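# Move the blue mug from its tree to the table

## Task

Lift the blue mug off the mug tree and set it on the table standing upright. The tree must remain standing, and at the end neither hand may be touching the mug or the tree.

## Robot and tools

Robot: two six-joint arms, left_arm and right_arm, each ending in a four-digit robotic hand with sixteen motors. right_arm holds a right hand and left_arm a left hand, which is its mirror image. The arms' calibrated root links sit at left_arm (+0.055, +0.226, +0.031) m and right_arm (+0.014, -0.319, +0.043) m, both turned almost not at all about z. A two-camera stand is fixed to the floor behind them.

Scene frame: origin at table-top height, halfway between the nominal arm bases. +z is up, +x points out over the table, and +y is toward left_arm. Image left and right do not match these names.

Hand point frame (right hand): +z runs along straight fingers toward the tips, +x runs across the palm away from the thumb, and +y points out of the palm's back. The palm face lies at y = -0.062. Straight fingertips end about 0.139 m beyond the knuckles at z = -0.017. On the left hand, +x points toward the thumb. A rigid mast beside the wrist (x +0.05 to +0.10, z -0.16 to -0.11, out to y +0.06; x sign flips on the left hand) can strike objects. The last 3 cm of each digit is rubber.

execute_actions(actions, cameras): actions is a list of actions, run in order. Each action is a table of 1 to 15 rows, and each row is one 1/30 s step. If an action has fewer than 15 rows, its last row is repeated to fill the rest, so every action lasts 0.5 s. Every row is one flat list of 48 numbers, each in [-1, 1], covering both arms even when only one moves:
- Numbers 1-6: left_arm dx, dy, dz, rx, ry, rz.
- Numbers 7-22: the left hand's 16 motor goals.
- Numbers 23-24: left current_limit, speed.
- Numbers 25-30: right_arm dx, dy, dz, rx, ry, rz.
- Numbers 31-46: the right hand's 16 motor goals.
- Numbers 47-48: right current_limit, speed.

dx..rz are an offset, not a pose. They are measured from that arm's Hand target as it was when the action began, along the Hand target's own axes. A value of 1.0 means 0.6 m or 180 degrees, and rx, ry, rz together form a rotation vector. Each row of an action counts from the same starting target, not from the row before it. Sending the same offset again in a later action moves the arm further. All zeros asks the arm to go back to its current target. Each step, the commanded orientation is clipped to within 40 degrees of the measured one. The arm may fall short, especially at long reach or under load, and its elbow sags under weight. If the hand point rests short of the target, send the remaining distance as a new offset. Small offsets may not move the arm at all. To stop pushing against something, command the target back past where the hand point actually is. Near the base axis, a small hand move can swing the whole arm.

Hand motor order, for rows and for every result list: index_mcp, index_abd, index_pip, index_dip, thumb_cmc, thumb_axl, thumb_mcp, thumb_ipl, middle_mcp, middle_abd, middle_pip, middle_dip, ring_mcp, ring_abd, ring_pip, ring_dip. Each value is an absolute goal angle scaled between the hinge's stops. Given as (+1 angle, -1 angle; value when straight):
- Finger mcp (+128, -18; -0.75): bends at the knuckle toward the palm.
- abd (+60, -60; 0): swings the finger away from the thumb.
- pip (+108, -29; -0.58) and dip (+117, -21; -0.70).
- thumb_cmc (+120, -20; -0.71): swings the thumb from beside the palm to in front of it.
- thumb_axl (+140, -27; -0.68): rolls the thumb about its own line.
- thumb_mcp (+109, -69; -0.23) and thumb_ipl (+108, -77; -0.17): bend the thumb.
A zero is a real goal, not 'hold'. To keep a hand as it is, copy back its hand_goal, hand_current_limit and hand_speed.

current_limit maps -1..+1 to 0..550 mA, with a minimum of 11 mA. speed sets goal-tracking speed to (speed+1)/2 of 8.5 rad/s. They start at +0.4 and -0.6, and the last values sent stay in force. Very low limits may be too weak to raise a finger. A digit grips only while its goal lies beyond the object's surface. A motor at 495 mA or more for a net 5 s shuts down for 10 s and drops what it holds.

cameras: a list of names or ["all"]. If left out or null, you get all cameras for an empty action list and none otherwise. An unknown name makes the whole call invalid. The cameras are cam_high and cam_low (896x504), and cam_left_wrist and cam_right_wrist (672x504, fisheye). An empty actions list returns the robot state plus images without moving.

Results, per arm:
- end_effector_position (m) and end_effector_quat_wxyz, in the scene frame. These may be off by a few cm.
- Hand target: the last commanded pose after clipping, from which the next offsets count.
- Joint positions, velocities and torques. Velocities may read 'within noise'. Torques include the arm's own weight, are noisy and offset, and joints 3 and 4 wrap at ±28 N m.
- hand_goal, hand_measured, hand_current_ma (positive means pushing toward -1), hand_state (moving, goal, blocked or overload), hand_current_limit and hand_speed.
- A MOTOR HOT line warns of heating. At 100 °C that arm goes limp for 30-60 s or more, with no guaranteed warning. Avoid long holds at full stretch or pushing toward poses the arm cannot reach.
Any arm stop discards commands sent during it, while the hand keeps its last goals. A call returns once the robot is still, at most 3 s after its last action. The robot keeps holding the last command while you think.

zoom_image(camera, region): gives a closer view of [x0, y0, x1, y1] pixels (at most 504x504) of that camera's newest image. Only cameras in the latest image set can be zoomed.

read_manual(section): returns licence texts only and does not move anything.

finished_scene(scene=1): ends the scene for good. The mug must already be upright on the table, the tree standing, and both hands clear of both objects.

Avoid:
- dropping the mug or releasing it while it is moving;
- knocking over the tree;
- slamming or hard pushes against the table or fixed items;
- letting anything fall off the table;
- any contact between the two arms or hands, including one hand gripping the other's fingers.
Loose objects may occasionally be nudged by outside pushes. Smooth, low-effort motion is preferred.

Each tool is called after "Call:" in YAML: its name, and indented under it one key for each argument.

## Session

Call:
execute_actions:
  actions: []

Scene clock: 0.00 s.
left_arm: end_effector_position=(+0.4976, +0.1089, +0.2431) hand_goal=(-0.754, +0.000, -0.576, -0.696, -0.714, -0.678, -0.226, -0.168, -0.754, +0.000, -0.576, -0.696, -0.754, +0.000, -0.576, -0.696) hand_measured=(-0.754, +0.000, -0.576, -0.696, -0.714, -0.678, -0.226, -0.168, -0.754, +0.000, -0.576, -0.696, -0.754, +0.000, -0.576, -0.696) hand_current_ma=(+0, +0, +0, +0, +0, +0, +0, +0, +0, +0, +0, +0, +0, +0, +0, +0) hand_state=(goal, goal, goal, goal, goal, goal, goal, goal, goal, goal, goal, goal, goal, goal, goal, goal) hand_current_limit=0.40 hand_speed=-0.60 end_effector_quat_wxyz=(+0.350, +0.880, +0.028, +0.321) | right_arm: end_effector_position=(+0.0533, -0.1101, +0.3572) hand_goal=(-0.754, +0.000, -0.576, -0.696, -0.714, -0.678, -0.226, -0.168, -0.754, +0.000, -0.576, -0.696, -0.754, +0.000, -0.576, -0.696) hand_measured=(-0.754, +0.000, -0.576, -0.696, -0.714, -0.678, -0.226, -0.168, -0.754, +0.000, -0.576, -0.696, -0.754, +0.000, -0.576, -0.696) hand_current_ma=(+0, +0, +0, +0, +0, +0, +0, +0, +0, +0, +0, +0, +0, +0, +0, +0) hand_state=(goal, goal, goal, goal, goal, goal, goal, goal, goal, goal, goal, goal, goal, goal, goal, goal) hand_current_limit=0.40 hand_speed=-0.60 end_effector_quat_wxyz=(-0.175, +0.528, +0.818, +0.148)
Joint positions: left_arm=[0.127 1.276 0.674 -0.231 0.734 1.345] | right_arm=[1.796 0.563 0.969 -1.517 -0.039 1.363]
Joint velocities: within noise
Joint torques (N m): no reading
Heat: left arm: hottest wrist pitch 30 °C; right arm: hottest elbow 27 °C.
Hand target: left_arm +0.5047, +0.1098, +0.2553; +0.349, +0.875, +0.022, +0.334 | right_arm +0.0529, -0.1082, +0.3679; -0.184, +0.526, +0.816, +0.156

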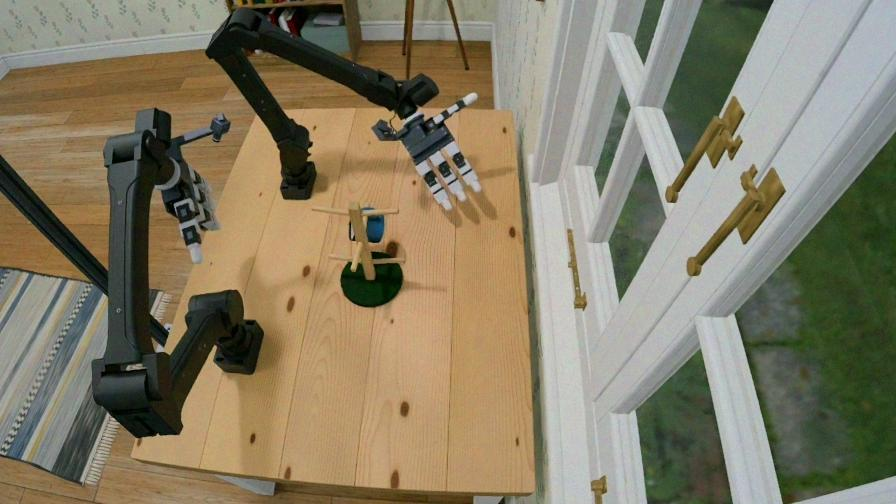

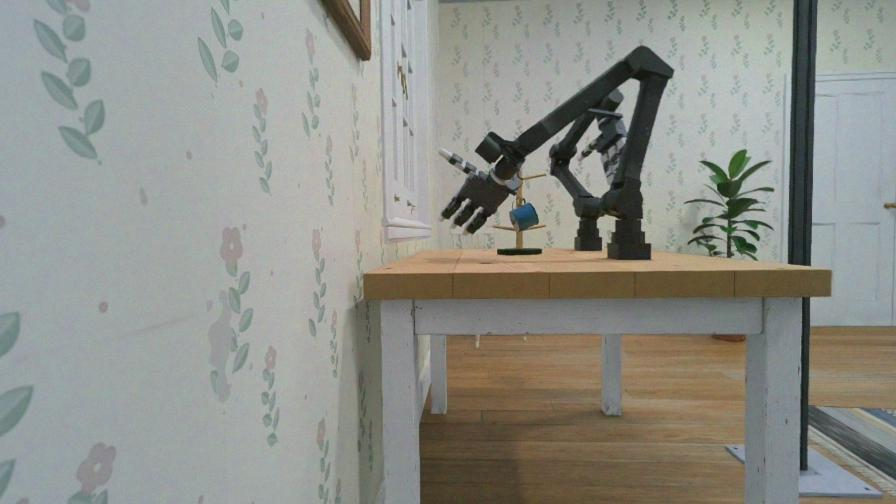

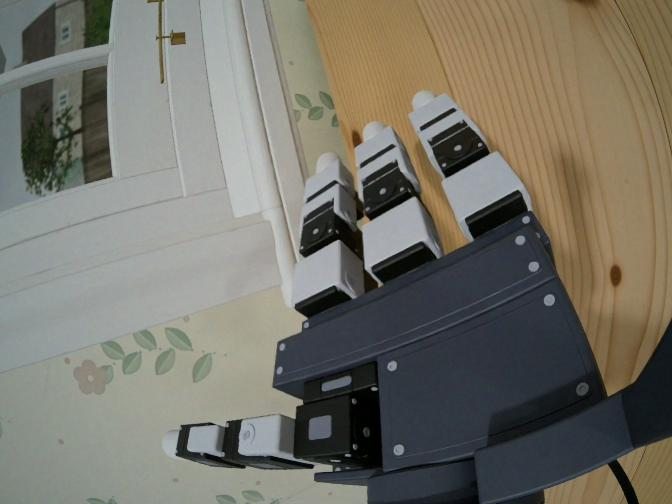

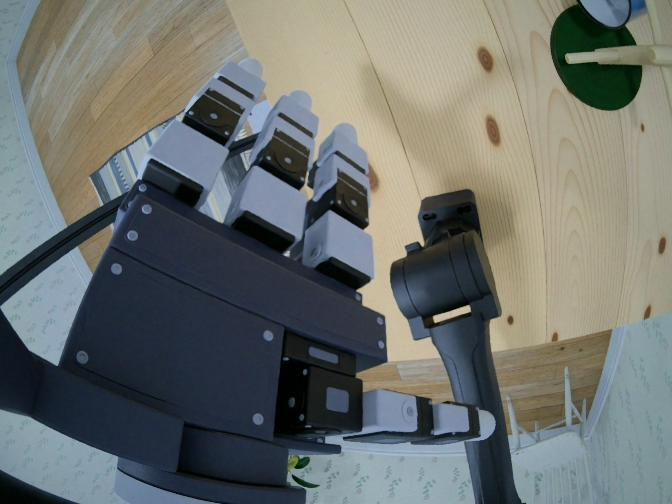

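Call:
zoom_image:
  camera: "cam_high"
  region: [290, 170, 450, 330]

Call:
zoom_image:
  camera: "cam_low"
  region: [420, 120, 600, 270]

Call:
zoom_image:
  camera: "cam_right_wrist"
  region: [480, 0, 672, 150]

Scaled by 3.150 from the camera's 896x504 image, which has a finer 1280x720 frame.

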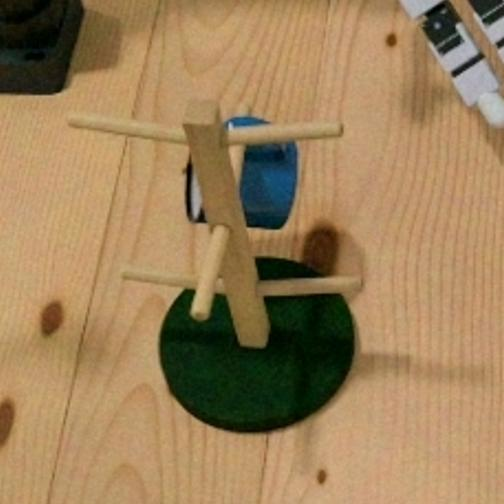

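Scaled by 2.800 from the camera's 896x504 image, which has a finer 1280x720 frame.

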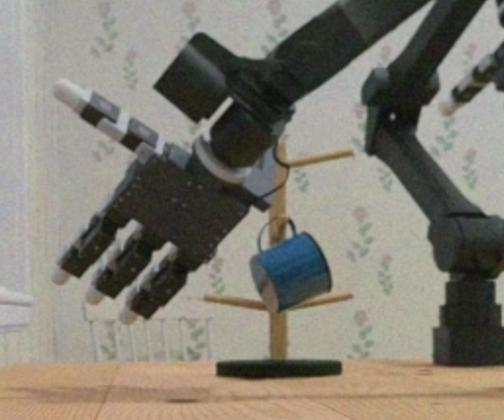

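Scaled by 2.625 from the camera's 672x504 image, which has a finer 960x720 frame.

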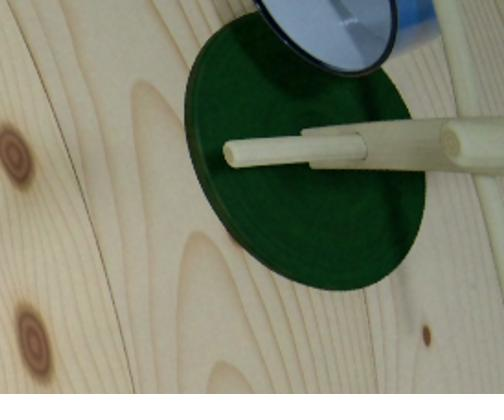

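Call:
zoom_image:
  camera: "cam_high"
  region: [335, 195, 405, 255]

Call:
zoom_image:
  camera: "cam_low"
  region: [485, 160, 565, 260]

Scaled by 7.200 from the camera's 896x504 image, which has a finer 1280x720 frame.

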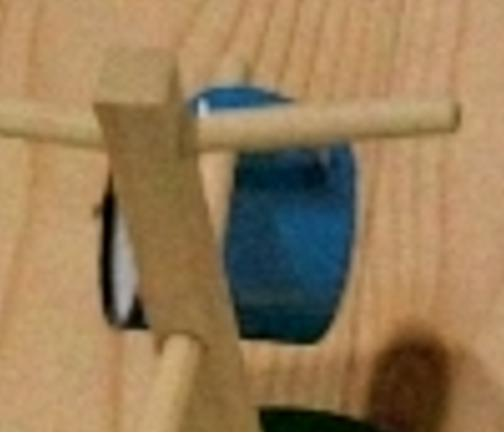

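Scaled by 5.040 from the camera's 896x504 image, which has a finer 1280x720 frame.

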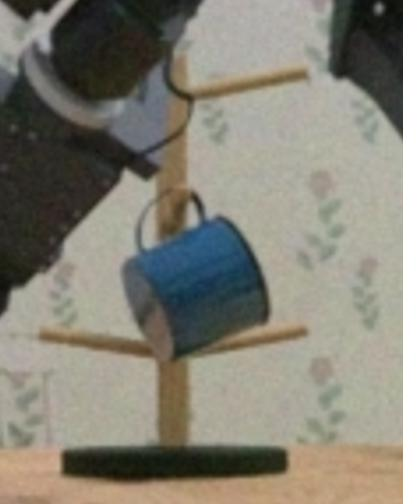

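Call:
execute_actions:
  actions:
    - [[0.014,0.039,-0.092,0,0,0,-0.754,0,-0.576,-0.696,-0.714,-0.678,-0.226,-0.168,-0.754,0,-0.576,-0.696,-0.754,0,-0.576,-0.696,0.4,-0.6,-0.09,0.0165,-0.054,0,0,0,-0.754,0,-0.576,-0.696,-0.714,-0.678,-0.226,-0.168,-0.754,0,-0.576,-0.696,-0.754,0,-0.576,-0.696,0.4,-0.6]]
    - [[0.014,0.039,-0.092,0,0,0,-0.754,0,-0.576,-0.696,-0.714,-0.678,-0.226,-0.168,-0.754,0,-0.576,-0.696,-0.754,0,-0.576,-0.696,0.4,-0.6,-0.09,0.0165,-0.054,0,0,0,-0.754,0,-0.576,-0.696,-0.714,-0.678,-0.226,-0.168,-0.754,0,-0.576,-0.696,-0.754,0,-0.576,-0.696,0.4,-0.6]]
    - [[0.014,0.039,-0.092,0,0,-0.08,-0.754,0,-0.576,-0.696,-0.714,-0.678,-0.226,-0.168,-0.754,0,-0.576,-0.696,-0.754,0,-0.576,-0.696,0.4,-0.6,-0.09,0.0165,-0.054,0,0,0,-0.754,0,-0.576,-0.696,-0.714,-0.678,-0.226,-0.168,-0.754,0,-0.576,-0.696,-0.754,0,-0.576,-0.696,0.4,-0.6]]

Scene clock: 210.10 s.
left_arm: end_effector_position=(+0.4037, +0.1546, +0.3800) hand_goal=(-0.754, +0.000, -0.576, -0.696, -0.714, -0.678, -0.226, -0.168, -0.754, +0.000, -0.576, -0.696, -0.754, +0.000, -0.576, -0.696) hand_measured=(-0.758, +0.000, -0.576, -0.696, -0.720, -0.678, -0.224, -0.168, -0.758, +0.000, -0.576, -0.696, -0.760, +0.000, -0.576, -0.696) hand_current_ma=(-8, +0, -1, +0, -11, +1, +3, +0, -8, +0, -1, +0, -10, +0, -1, +0) hand_state=(goal, goal, goal, goal, goal, goal, goal, goal, goal, goal, goal, goal, goal, goal, goal, goal) hand_current_limit=0.40 hand_speed=-0.60 end_effector_quat_wxyz=(+0.390, +0.869, +0.129, +0.274) | right_arm: end_effector_position=(+0.1544, -0.2671, +0.3834) hand_goal=(-0.754, +0.000, -0.576, -0.696, -0.714, -0.678, -0.226, -0.168, -0.754, +0.000, -0.576, -0.696, -0.754, +0.000, -0.576, -0.696) hand_measured=(-0.756, +0.000, -0.576, -0.696, -0.716, -0.678, -0.224, -0.168, -0.756, +0.000, -0.576, -0.696, -0.756, +0.000, -0.576, -0.696) hand_current_ma=(-5, +0, -3, +0, -4, +3, +12, +1, -4, +0, -3, +0, -5, +0, -3, +0) hand_state=(goal, goal, goal, goal, goal, goal, goal, goal, goal, goal, goal, goal, goal, goal, goal, goal) hand_current_limit=0.40 hand_speed=-0.60 end_effector_quat_wxyz=(-0.013, +0.610, +0.727, +0.314)
Joint positions: left_arm=[0.335 0.85 0.783 -0.946 0.873 1.352] | right_arm=[1.242 0.153 0.889 -1.691 0.184 0.992]
Joint torques (N m): left_arm=[1.67 -2.9 12.68 0.87 0.91 -0.13] | right_arm=[1.96 5.95 10.1 1.39 0.45 0.16]
Heat: left arm: hottest elbow 31 °C; right arm: hottest elbow 34 °C.
Hand target: left_arm +0.4112, +0.1623, +0.4021; +0.388, +0.866, +0.132, +0.288 | right_arm +0.1547, -0.2696, +0.3807; -0.184, +0.526, +0.816, +0.157
Off the commanded pose: left_arm 0.024 m, 2 deg | right_arm 0.004 m, 30 deg.
joint sent to its limit (right arm) — joint 4 (wrist pitch), lower limit. The joint targets are off in orientation, not in position.

Call:
execute_actions:
  actions:
    - [[0,0.01,-0.02,0,0,-0.13,-0.754,0,-0.576,-0.696,-0.714,-0.678,-0.226,-0.168,-0.754,0,-0.576,-0.696,-0.754,0,-0.576,-0.696,0.4,-0.6,-0.09,0.0165,-0.054,0,0,0,-0.754,0,-0.576,-0.696,-0.714,-0.678,-0.226,-0.168,-0.754,0,-0.576,-0.696,-0.754,0,-0.576,-0.696,0.4,-0.6]]
    - [[0,0,0,0,0,-0.13,-0.754,0,-0.576,-0.696,-0.714,-0.678,-0.226,-0.168,-0.754,0,-0.576,-0.696,-0.754,0,-0.576,-0.696,0.4,-0.6,-0.08,0.0165,-0.05,0,0,0,-0.754,0,-0.576,-0.696,-0.714,-0.678,-0.226,-0.168,-0.754,0,-0.576,-0.696,-0.754,0,-0.576,-0.696,0.4,-0.6]]
    - [[0,0,0,0,0,-0.13,-0.754,0,-0.576,-0.696,-0.714,-0.678,-0.226,-0.168,-0.754,0,-0.576,-0.696,-0.754,0,-0.576,-0.696,0.4,-0.6,0,0,0,0,0,0,-0.754,0,-0.576,-0.696,-0.714,-0.678,-0.226,-0.168,-0.754,0,-0.576,-0.696,-0.754,0,-0.576,-0.696,0.4,-0.6]]
  cameras: ["cam_high"]

Scene clock: 215.77 s.
left_arm: end_effector_position=(+0.3996, +0.1691, +0.3832) hand_goal=(-0.754, +0.000, -0.576, -0.696, -0.714, -0.678, -0.226, -0.168, -0.754, +0.000, -0.576, -0.696, -0.754, +0.000, -0.576, -0.696) hand_measured=(-0.760, +0.000, -0.576, -0.696, -0.720, -0.678, -0.224, -0.168, -0.760, +0.000, -0.576, -0.696, -0.760, +0.000, -0.576, -0.696) hand_current_ma=(-10, +0, -1, +0, -12, +1, +3, +0, -10, +0, -1, +0, -12, +0, -1, +0) hand_state=(goal, goal, goal, goal, goal, goal, goal, goal, goal, goal, goal, goal, goal, goal, goal, goal) hand_current_limit=0.40 hand_speed=-0.60 end_effector_quat_wxyz=(+0.467, +0.635, +0.615, -0.012) | right_arm: end_effector_position=(+0.1983, -0.3663, +0.3942) hand_goal=(-0.754, +0.000, -0.576, -0.696, -0.714, -0.678, -0.226, -0.168, -0.754, +0.000, -0.576, -0.696, -0.754, +0.000, -0.576, -0.696) hand_measured=(-0.760, +0.000, -0.576, -0.696, -0.718, -0.678, -0.224, -0.168, -0.758, +0.000, -0.576, -0.696, -0.760, +0.000, -0.576, -0.696) hand_current_ma=(-24, +0, -3, +0, -18, +3, +12, +1, -21, +0, -3, +0, -22, +0, -3, +0) hand_state=(goal, goal, goal, goal, goal, goal, goal, goal, goal, goal, goal, goal, goal, goal, goal, goal) hand_current_limit=0.40 hand_speed=-0.60 end_effector_quat_wxyz=(+0.258, +0.678, +0.556, +0.407)
Joint positions: left_arm=[0.083 0.61 0.786 -1.019 0.714 -0.162] | right_arm=[1.285 0.003 0.698 -1.691 0.879 1.19]
Joint torques (N m): left_arm=[-0.44 -0.79 12.38 2.77 0.48 -0.09] | right_arm=[2.02 6.01 10.43 1.06 1.05 0.16]
Heat: left arm: hottest elbow 32 °C; right arm: hottest elbow 34 °C.
Hand target: left_arm +0.4040, +0.1654, +0.4129; +0.483, +0.633, +0.605, +0.013 | right_arm +0.2141, -0.3742, +0.3931; +0.010, +0.613, +0.743, +0.267
Off the commanded pose: left_arm 0.030 m, 4 deg | right_arm 0.018 m, 41 deg; orientation clipped; orientation clipped at the end of an earlier action of this call.
shoulder posture changed (right arm): the wrist came as close to joint 1's axis as it can, and the arm is now in the other of its two shoulder postures.
joint sent to its limit (right arm) — joint 2 (shoulder), lower limit; joint 4 (wrist pitch), lower limit. The joint targets are off in position and orientation.
Images, in order (width x height): cam_high 896x504.

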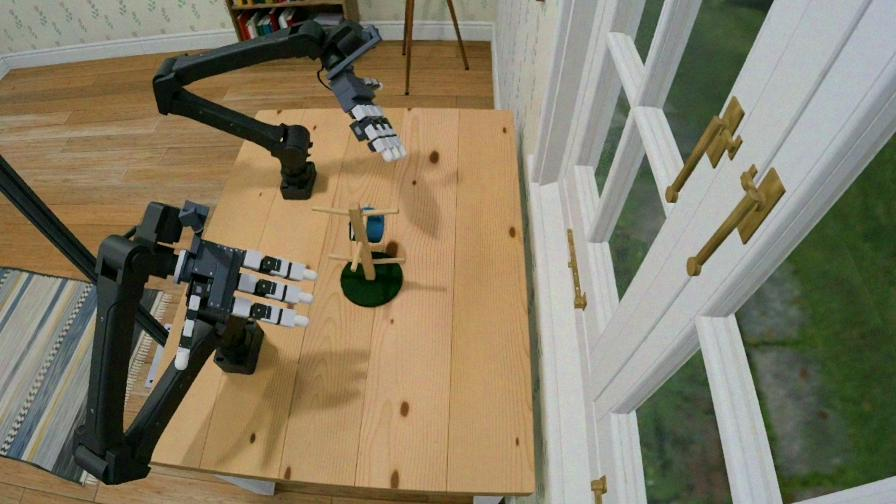

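Call:
execute_actions:
  actions:
    - [[-0.076,-0.039,-0.0145,0.0907,-0.0258,-0.0744,-0.754,0,-0.576,-0.696,-0.714,-0.678,-0.226,-0.168,-0.754,0,-0.576,-0.696,-0.754,0,-0.576,-0.696,0.4,-0.6,0,0,0,-0.198,-0.0762,0.0637,-0.754,0,-0.576,-0.696,-0.714,-0.678,-0.226,-0.168,-0.754,0,-0.576,-0.696,-0.754,0,-0.576,-0.696,0.4,-0.6]]
    - [[-0.0645,-0.05,0.0075,0.0907,-0.0258,-0.0744,-0.754,0,-0.576,-0.696,-0.714,-0.678,-0.226,-0.168,-0.754,0,-0.576,-0.696,-0.754,0,-0.576,-0.696,0.4,-0.6,0,0,0,0,0,0,-0.754,0,-0.576,-0.696,-0.714,-0.678,-0.226,-0.168,-0.754,0,-0.576,-0.696,-0.754,0,-0.576,-0.696,0.4,-0.6]]
    - [[-0.049,-0.059,0.03,0.0907,-0.0258,-0.0744,-0.754,0,-0.576,-0.696,-0.714,-0.678,-0.226,-0.168,-0.754,0,-0.576,-0.696,-0.754,0,-0.576,-0.696,0.4,-0.6,0,0,0,0,0,0,-0.754,0,-0.576,-0.696,-0.714,-0.678,-0.226,-0.168,-0.754,0,-0.576,-0.696,-0.754,0,-0.576,-0.696,0.4,-0.6]]
  cameras: ["cam_high"]

Scene clock: 232.43 s.
left_arm: end_effector_position=(+0.3097, +0.0621, +0.4407) hand_goal=(-0.754, +0.000, -0.576, -0.696, -0.714, -0.678, -0.226, -0.168, -0.754, +0.000, -0.576, -0.696, -0.754, +0.000, -0.576, -0.696) hand_measured=(-0.752, -0.002, -0.576, -0.696, -0.712, -0.678, -0.224, -0.168, -0.752, -0.002, -0.576, -0.696, -0.752, -0.002, -0.576, -0.696) hand_current_ma=(+2, -3, -1, +0, +1, +1, +3, +0, +2, -3, -1, +0, +3, -2, -1, +0) hand_state=(goal, goal, goal, goal, goal, goal, goal, goal, goal, goal, goal, goal, goal, goal, goal, goal) hand_current_limit=0.40 hand_speed=-0.60 end_effector_quat_wxyz=(+0.283, +0.486, +0.711, -0.422) | right_arm: end_effector_position=(+0.2002, -0.3687, +0.3962) hand_goal=(-0.754, +0.000, -0.576, -0.696, -0.714, -0.678, -0.226, -0.168, -0.754, +0.000, -0.576, -0.696, -0.754, +0.000, -0.576, -0.696) hand_measured=(-0.760, +0.000, -0.576, -0.696, -0.718, -0.678, -0.224, -0.168, -0.760, +0.000, -0.576, -0.696, -0.760, +0.000, -0.576, -0.696) hand_current_ma=(-27, +0, -3, +0, -18, +3, +12, +1, -23, +0, -3, +0, -25, +0, -3, +0) hand_state=(goal, goal, goal, goal, goal, goal, goal, goal, goal, goal, goal, goal, goal, goal, goal, goal) hand_current_limit=0.40 hand_speed=-0.60 end_effector_quat_wxyz=(+0.278, +0.676, +0.540, +0.417)
Joint positions: left_arm=[-0.196 0.831 1.246 -1.668 1.038 -0.745] | right_arm=[1.311 0.003 0.678 -1.691 0.945 1.227]
Joint torques (N m): left_arm=[-0.15 -1.32 11.37 0.49 1.09 -0.13] | right_arm=[1.96 5.95 9.99 1.01 1.1 0.17]
Heat: left arm: hottest elbow 34 °C; right arm: hottest elbow 34 °C.
Hand target: left_arm +0.3076, +0.0599, +0.4597; +0.225, +0.530, +0.671, -0.468 | right_arm +0.2141, -0.3743, +0.3932; +0.257, +0.677, +0.556, +0.407
Off the commanded pose: left_arm 0.019 m, 11 deg | right_arm 0.015 m, 3 deg.
joint sent to its limit (left arm) — joint 4 (wrist pitch), lower limit. The joint targets are off in orientation, not in position.
joint sent to its limit (right arm) — joint 2 (shoulder), lower limit; joint 4 (wrist pitch), lower limit. The joint targets are off in position and orientation.
Images, in order (width x height): cam_high 896x504.

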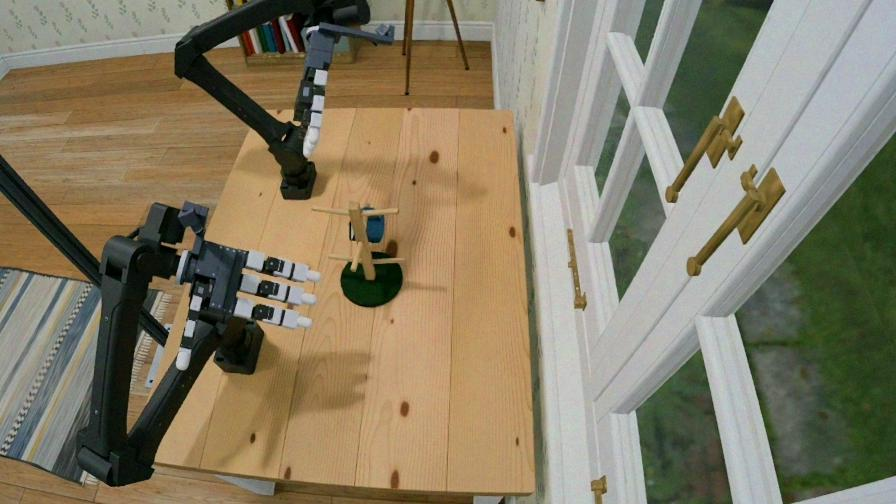

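Call:
execute_actions:
  actions:
    - [[0.0083,-0.0621,0.0625,0,0,0,0.205,0,-0.576,-0.696,0.571,-0.678,-0.393,-0.168,0.205,0,-0.576,-0.696,-0.754,0,-0.576,-0.696,0.4,-0.75,0,0,0,0,0,0,-0.754,0,-0.576,-0.696,-0.714,-0.678,-0.226,-0.168,-0.754,0,-0.576,-0.696,-0.754,0,-0.576,-0.696,0.4,-0.6]]
    - [[0.0083,-0.0621,0.0625,0,0,0,0.205,0,-0.576,-0.696,0.571,-0.678,-0.393,-0.168,0.205,0,-0.576,-0.696,-0.754,0,-0.576,-0.696,0.4,-0.75,0,0,0,0,0,0,-0.754,0,-0.576,-0.696,-0.714,-0.678,-0.226,-0.168,-0.754,0,-0.576,-0.696,-0.754,0,-0.576,-0.696,0.4,-0.6]]
    - [[0.0083,-0.0621,0.0625,0,0,0,0.205,0,-0.576,-0.696,0.571,-0.678,-0.393,-0.168,0.205,0,-0.576,-0.696,-0.754,0,-0.576,-0.696,0.4,-0.75,0,0,0,0,0,0,-0.754,0,-0.576,-0.696,-0.714,-0.678,-0.226,-0.168,-0.754,0,-0.576,-0.696,-0.754,0,-0.576,-0.696,0.4,-0.6]]
  cameras: ["cam_high", "cam_left_wrist"]

Scene clock: 241.17 s.
left_arm: end_effector_position=(+0.1796, -0.0269, +0.4339) hand_goal=(+0.204, +0.000, -0.576, -0.696, +0.570, -0.678, -0.394, -0.168, +0.204, +0.000, -0.576, -0.696, -0.754, +0.000, -0.576, -0.696) hand_measured=(+0.196, -0.002, -0.576, -0.696, +0.554, -0.678, -0.386, -0.168, +0.196, -0.002, -0.576, -0.696, -0.748, -0.002, -0.576, -0.696) hand_current_ma=(-14, -3, -1, +0, -40, +1, +18, +0, -14, -3, -1, +0, +9, -2, -1, +0) hand_state=(goal, goal, goal, goal, goal, goal, goal, goal, goal, goal, goal, goal, goal, goal, goal, goal) hand_current_limit=0.40 hand_speed=-0.75 end_effector_quat_wxyz=(+0.214, +0.530, +0.675, -0.467) | right_arm: end_effector_position=(+0.2002, -0.3687, +0.3962) hand_goal=(-0.754, +0.000, -0.576, -0.696, -0.714, -0.678, -0.226, -0.168, -0.754, +0.000, -0.576, -0.696, -0.754, +0.000, -0.576, -0.696) hand_measured=(-0.760, +0.000, -0.576, -0.696, -0.718, -0.678, -0.224, -0.168, -0.760, +0.000, -0.576, -0.696, -0.760, +0.000, -0.576, -0.696) hand_current_ma=(-27, +0, -3, +0, -18, +3, +12, +1, -23, +0, -3, +0, -25, +0, -3, +0) hand_state=(goal, goal, goal, goal, goal, goal, goal, goal, goal, goal, goal, goal, goal, goal, goal, goal) hand_current_limit=0.40 hand_speed=-0.60 end_effector_quat_wxyz=(+0.278, +0.676, +0.540, +0.417)
Joint positions: left_arm=[-0.907 0.622 1.11 -1.201 0.766 -1.506] | right_arm=[1.311 0.003 0.678 -1.691 0.945 1.227]
Joint torques (N m): left_arm=[-0.26 0.26 8.44 3.03 0.29 0.06] | right_arm=[2.02 5.89 9.98 0.99 1.1 0.16]
Heat: left arm: hottest elbow 34 °C; right arm: hottest elbow 33 °C.
Hand target: left_arm +0.1778, -0.0303, +0.4393; +0.225, +0.530, +0.671, -0.468 | right_arm +0.2141, -0.3743, +0.3932; +0.257, +0.677, +0.556, +0.407
Off the commanded pose: left_arm 0.007 m, 1 deg | right_arm 0.015 m, 3 deg.
joint sent to its limit (right arm) — joint 2 (shoulder), lower limit; joint 4 (wrist pitch), lower limit. The joint targets are off in position and orientation.
Images, in order (width x height): cam_high 896x504, cam_left_wrist 672x504.

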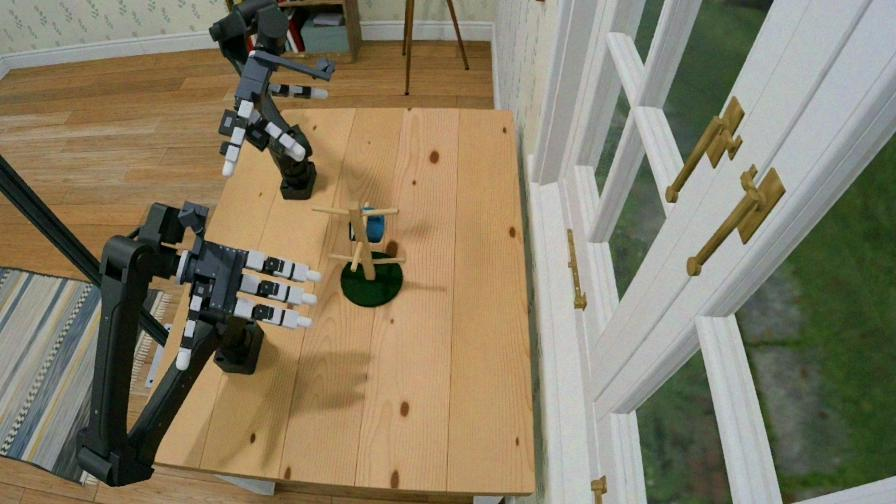

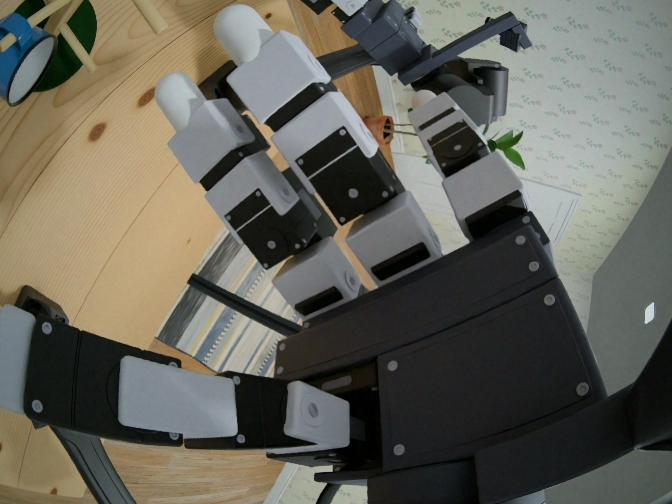

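Call:
execute_actions:
  actions:
    - [[0.0912,0.0357,0.0382,0,0,0,0.205,0,-0.576,-0.696,0.571,-0.678,-0.393,-0.168,0.205,0,-0.576,-0.696,-0.754,0,-0.576,-0.696,0.4,-0.75,0,0,0,0,0,0,-0.754,0,-0.576,-0.696,-0.714,-0.678,-0.226,-0.168,-0.754,0,-0.576,-0.696,-0.754,0,-0.576,-0.696,0.4,-0.6]]
    - [[0.0912,0.0357,0.0382,0,0,0,0.205,0,-0.576,-0.696,0.571,-0.678,-0.393,-0.168,0.205,0,-0.576,-0.696,-0.754,0,-0.576,-0.696,0.4,-0.75,0,0,0,0,0,0,-0.754,0,-0.576,-0.696,-0.714,-0.678,-0.226,-0.168,-0.754,0,-0.576,-0.696,-0.754,0,-0.576,-0.696,0.4,-0.6]]
    - [[0.0912,0.0357,0.0382,0,0,0,0.205,0,-0.576,-0.696,0.571,-0.678,-0.393,-0.168,0.205,0,-0.576,-0.696,-0.754,0,-0.576,-0.696,0.4,-0.75,0,0,0,0,0,0,-0.754,0,-0.576,-0.696,-0.714,-0.678,-0.226,-0.168,-0.754,0,-0.576,-0.696,-0.754,0,-0.576,-0.696,0.4,-0.6]]
  cameras: ["all"]

Scene clock: 253.33 s.
left_arm: end_effector_position=(+0.1616, -0.0045, +0.2406) hand_goal=(+0.204, +0.000, -0.576, -0.696, +0.570, -0.678, -0.394, -0.168, +0.204, +0.000, -0.576, -0.696, -0.754, +0.000, -0.576, -0.696) hand_measured=(+0.198, -0.002, -0.576, -0.696, +0.560, -0.678, -0.388, -0.168, +0.198, -0.002, -0.576, -0.696, -0.748, -0.002, -0.576, -0.696) hand_current_ma=(-10, -3, -1, +0, -22, +1, +16, +0, -10, -3, -1, +0, +9, -2, -1, +0) hand_state=(goal, goal, goal, goal, goal, goal, goal, goal, goal, goal, goal, goal, goal, goal, goal, goal) hand_current_limit=0.40 hand_speed=-0.75 end_effector_quat_wxyz=(+0.205, +0.530, +0.679, -0.465) | right_arm: end_effector_position=(+0.2002, -0.3687, +0.3962) hand_goal=(-0.754, +0.000, -0.576, -0.696, -0.714, -0.678, -0.226, -0.168, -0.754, +0.000, -0.576, -0.696, -0.754, +0.000, -0.576, -0.696) hand_measured=(-0.760, +0.000, -0.576, -0.696, -0.718, -0.678, -0.224, -0.168, -0.760, +0.000, -0.576, -0.696, -0.760, +0.000, -0.576, -0.696) hand_current_ma=(-27, +0, -3, +0, -18, +3, +12, +1, -23, +0, -3, +0, -25, +0, -3, +0) hand_state=(goal, goal, goal, goal, goal, goal, goal, goal, goal, goal, goal, goal, goal, goal, goal, goal) hand_current_limit=0.40 hand_speed=-0.60 end_effector_quat_wxyz=(+0.278, +0.676, +0.540, +0.417)
Joint positions: left_arm=[-0.906 0.358 0.54 -0.92 0.769 -1.501] | right_arm=[1.311 0.003 0.678 -1.691 0.945 1.227]
Joint torques (N m): left_arm=[1.55 1.49 9.7 2.85 0.54 0.24] | right_arm=[2.02 5.89 9.98 0.99 1.1 0.16]
Heat: left arm: hottest elbow 34 °C; right arm: hottest elbow 33 °C.
Hand target: left_arm +0.1682, -0.0077, +0.2517; +0.225, +0.530, +0.671, -0.468 | right_arm +0.2141, -0.3743, +0.3932; +0.257, +0.677, +0.556, +0.407
Off the commanded pose: left_arm 0.013 m, 3 deg | right_arm 0.015 m, 3 deg.
joint sent to its limit (right arm) — joint 2 (shoulder), lower limit; joint 4 (wrist pitch), lower limit. The joint targets are off in position and orientation.

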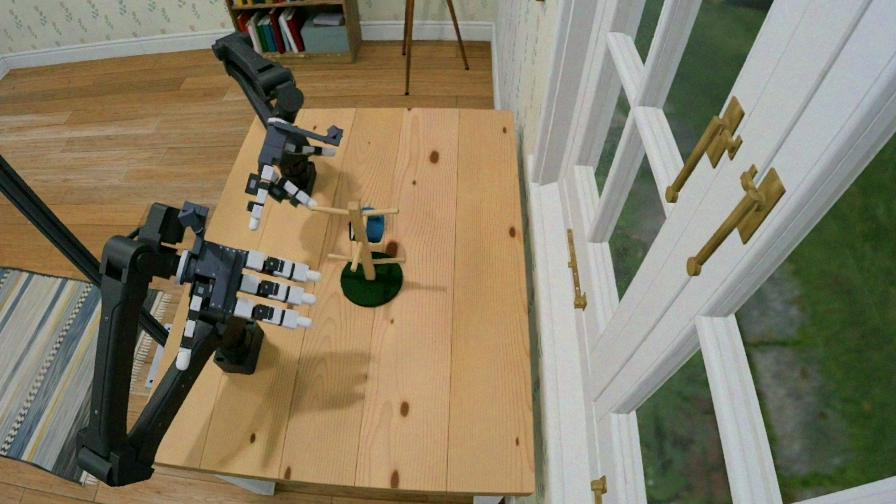

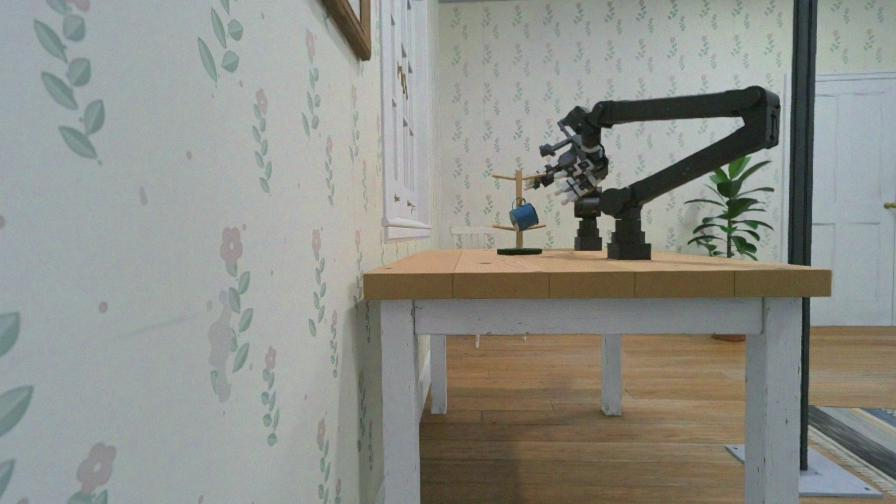

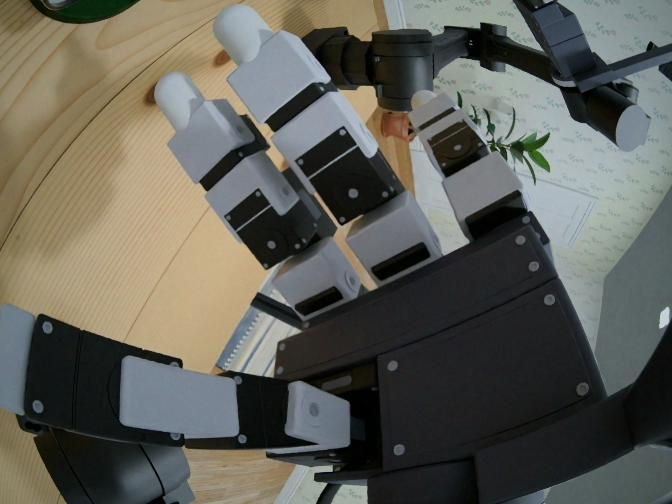

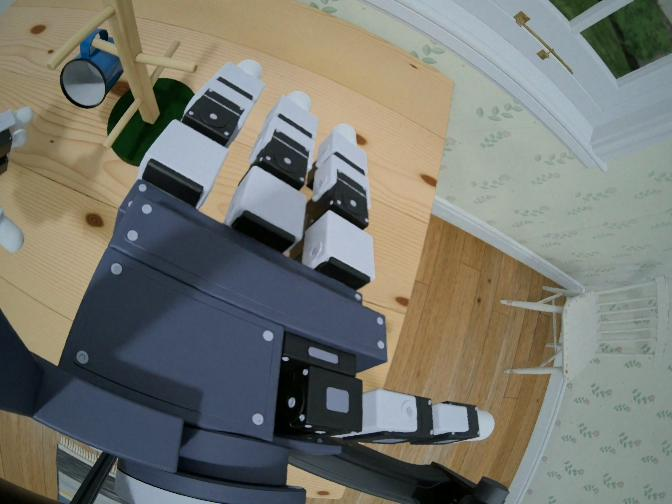

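Call:
zoom_image:
  camera: "cam_right_wrist"
  region: [0, 0, 240, 180]

Call:
zoom_image:
  camera: "cam_low"
  region: [480, 100, 640, 260]

Call:
zoom_image:
  camera: "cam_high"
  region: [230, 100, 410, 260]

Scaled by 2.100 from the camera's 672x504 image, which has a finer 960x720 frame.

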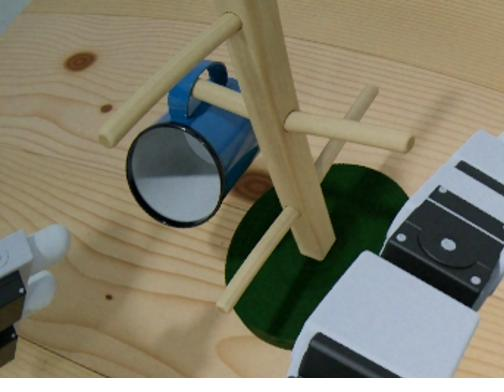

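Scaled by 3.150 from the camera's 896x504 image, which has a finer 1280x720 frame.

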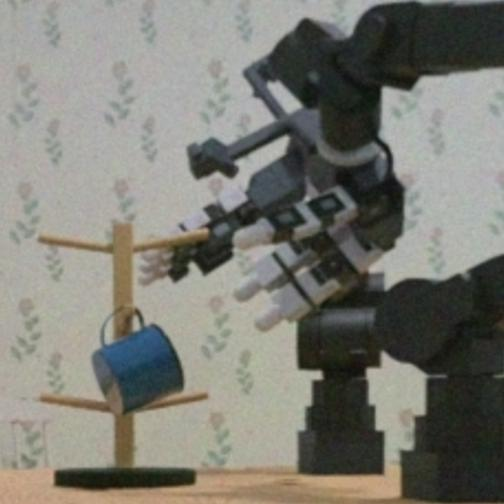

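Scaled by 2.800 from the camera's 896x504 image, which has a finer 1280x720 frame.

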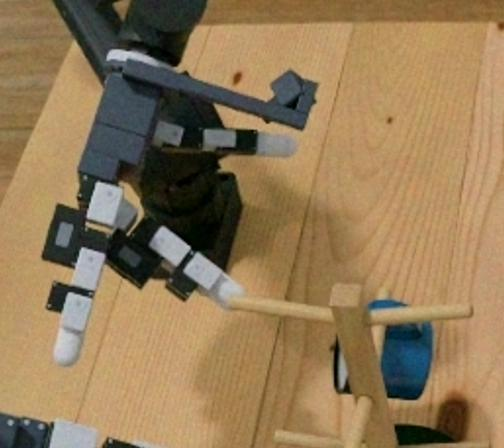

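Call:
execute_actions:
  actions:
    - [[0.0234,0.0468,0.0483,0,0,0,0.274,0,-0.576,-0.696,0.571,-0.678,-0.393,-0.168,0.274,0,-0.576,-0.696,-0.754,0,-0.576,-0.696,0.4,-0.75,0,0,0,0,0,0,-0.754,0,-0.576,-0.696,-0.714,-0.678,-0.226,-0.168,-0.754,0,-0.576,-0.696,-0.754,0,-0.576,-0.696,0.4,-0.6]]
    - [[0.0234,0.0468,0.0483,0,0,0,0.274,0,-0.576,-0.696,0.571,-0.678,-0.393,-0.168,0.274,0,-0.576,-0.696,-0.754,0,-0.576,-0.696,0.4,-0.75,0,0,0,0,0,0,-0.754,0,-0.576,-0.696,-0.714,-0.678,-0.226,-0.168,-0.754,0,-0.576,-0.696,-0.754,0,-0.576,-0.696,0.4,-0.6]]
  cameras: ["all"]

Call:
zoom_image:
  camera: "cam_right_wrist"
  region: [0, 0, 240, 180]

Call:
zoom_image:
  camera: "cam_low"
  region: [480, 100, 640, 260]

Call:
zoom_image:
  camera: "cam_high"
  region: [230, 100, 410, 260]

Scene clock: 266.13 s.
left_arm: end_effector_position=(+0.1926, -0.0391, +0.1737) hand_goal=(+0.274, +0.000, -0.576, -0.696, +0.570, -0.678, -0.394, -0.168, +0.274, +0.000, -0.576, -0.696, -0.754, +0.000, -0.576, -0.696) hand_measured=(+0.268, -0.002, -0.576, -0.696, +0.560, -0.678, -0.388, -0.168, +0.268, -0.002, -0.576, -0.696, -0.748, -0.002, -0.576, -0.696) hand_current_ma=(-14, -3, -1, +0, -22, +1, +16, +0, -14, -3, -1, +0, +9, -2, -1, +0) hand_state=(goal, goal, goal, goal, goal, goal, goal, goal, goal, goal, goal, goal, goal, goal, goal, goal) hand_current_limit=0.40 hand_speed=-0.75 end_effector_quat_wxyz=(+0.212, +0.530, +0.675, -0.467) | right_arm: end_effector_position=(+0.2002, -0.3687, +0.3962) hand_goal=(-0.754, +0.000, -0.576, -0.696, -0.714, -0.678, -0.226, -0.168, -0.754, +0.000, -0.576, -0.696, -0.754, +0.000, -0.576, -0.696) hand_measured=(-0.760, +0.000, -0.576, -0.696, -0.718, -0.678, -0.224, -0.168, -0.760, +0.000, -0.576, -0.696, -0.760, +0.000, -0.576, -0.696) hand_current_ma=(-27, +0, -3, +0, -18, +3, +12, +1, -23, +0, -3, +0, -25, +0, -3, +0) hand_state=(goal, goal, goal, goal, goal, goal, goal, goal, goal, goal, goal, goal, goal, goal, goal, goal) hand_current_limit=0.40 hand_speed=-0.60 end_effector_quat_wxyz=(+0.278, +0.676, +0.540, +0.417)
Joint positions: left_arm=[-0.89 0.543 0.391 -0.579 0.781 -1.488] | right_arm=[1.311 0.003 0.678 -1.691 0.945 1.227]
Joint torques (N m): left_arm=[1.26 0.85 9.65 2.92 0.3 0.2] | right_arm=[2.02 5.83 9.98 0.99 1.1 0.16]
Heat: left arm: hottest elbow 33 °C; right arm: hottest elbow 32 °C.
Hand target: left_arm +0.1993, -0.0438, +0.1809; +0.225, +0.530, +0.671, -0.468 | right_arm +0.2141, -0.3743, +0.3932; +0.257, +0.677, +0.556, +0.407
Off the commanded pose: left_arm 0.011 m, 2 deg | right_arm 0.015 m, 3 deg.
joint sent to its limit (right arm) — joint 2 (shoulder), lower limit; joint 4 (wrist pitch), lower limit. The joint targets are off in position and orientation.

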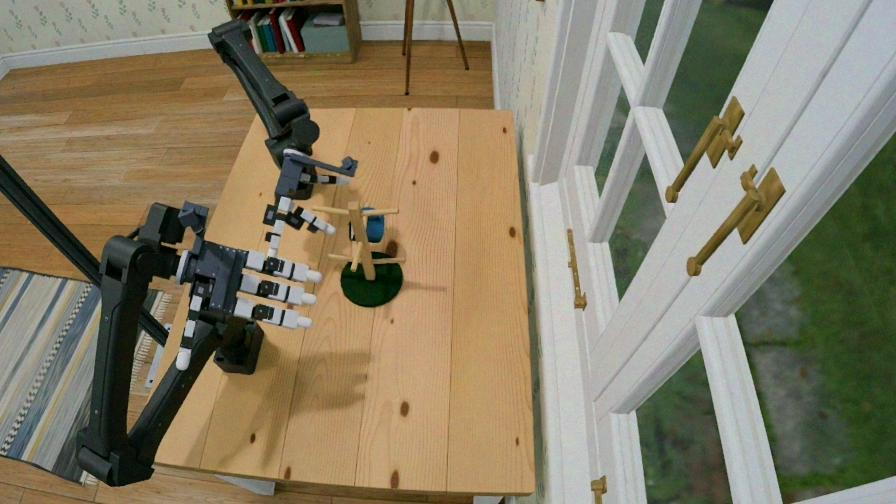

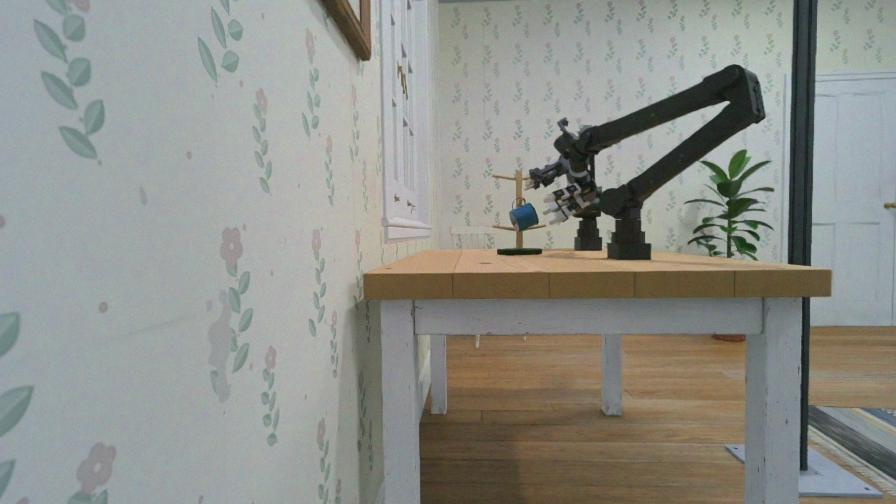

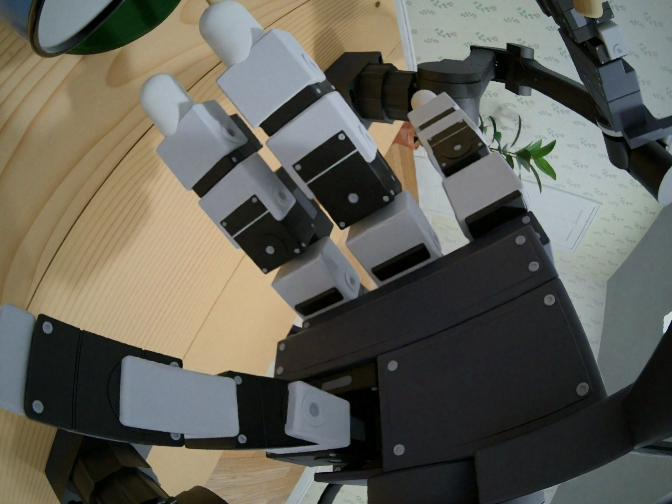

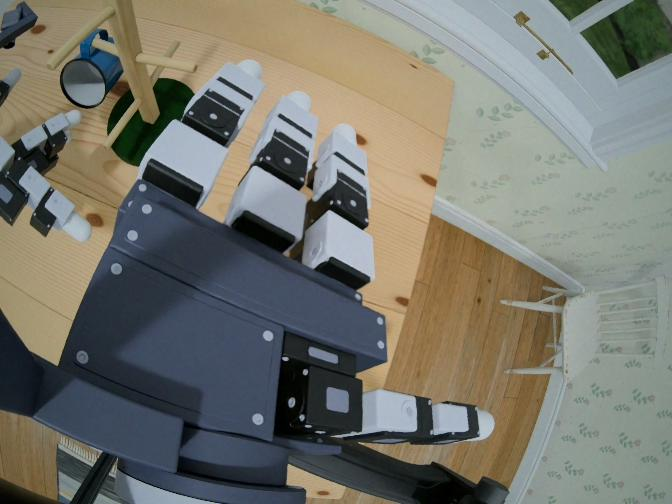

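Scaled by 2.100 from the camera's 672x504 image, which has a finer 960x720 frame.

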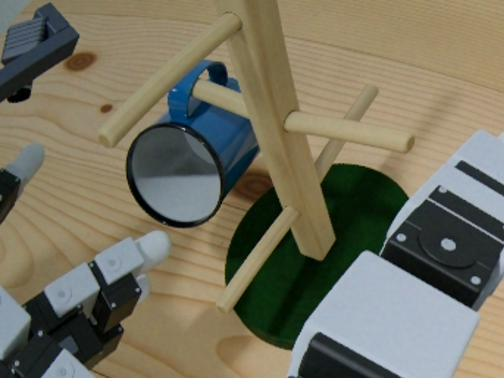

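Scaled by 3.150 from the camera's 896x504 image, which has a finer 1280x720 frame.

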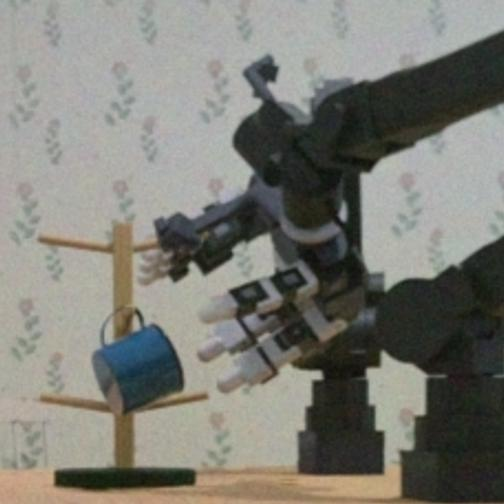

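Scaled by 2.800 from the camera's 896x504 image, which has a finer 1280x720 frame.

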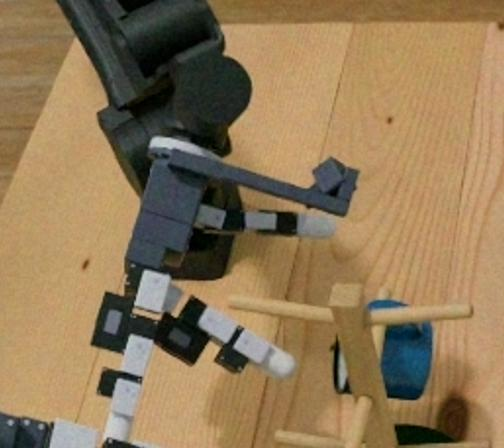

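Call:
zoom_image:
  camera: "cam_left_wrist"
  region: [0, 0, 300, 150]

Scaled by 1.680 from the camera's 672x504 image, which has a finer 960x720 frame.

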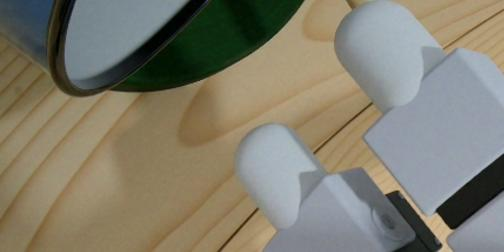

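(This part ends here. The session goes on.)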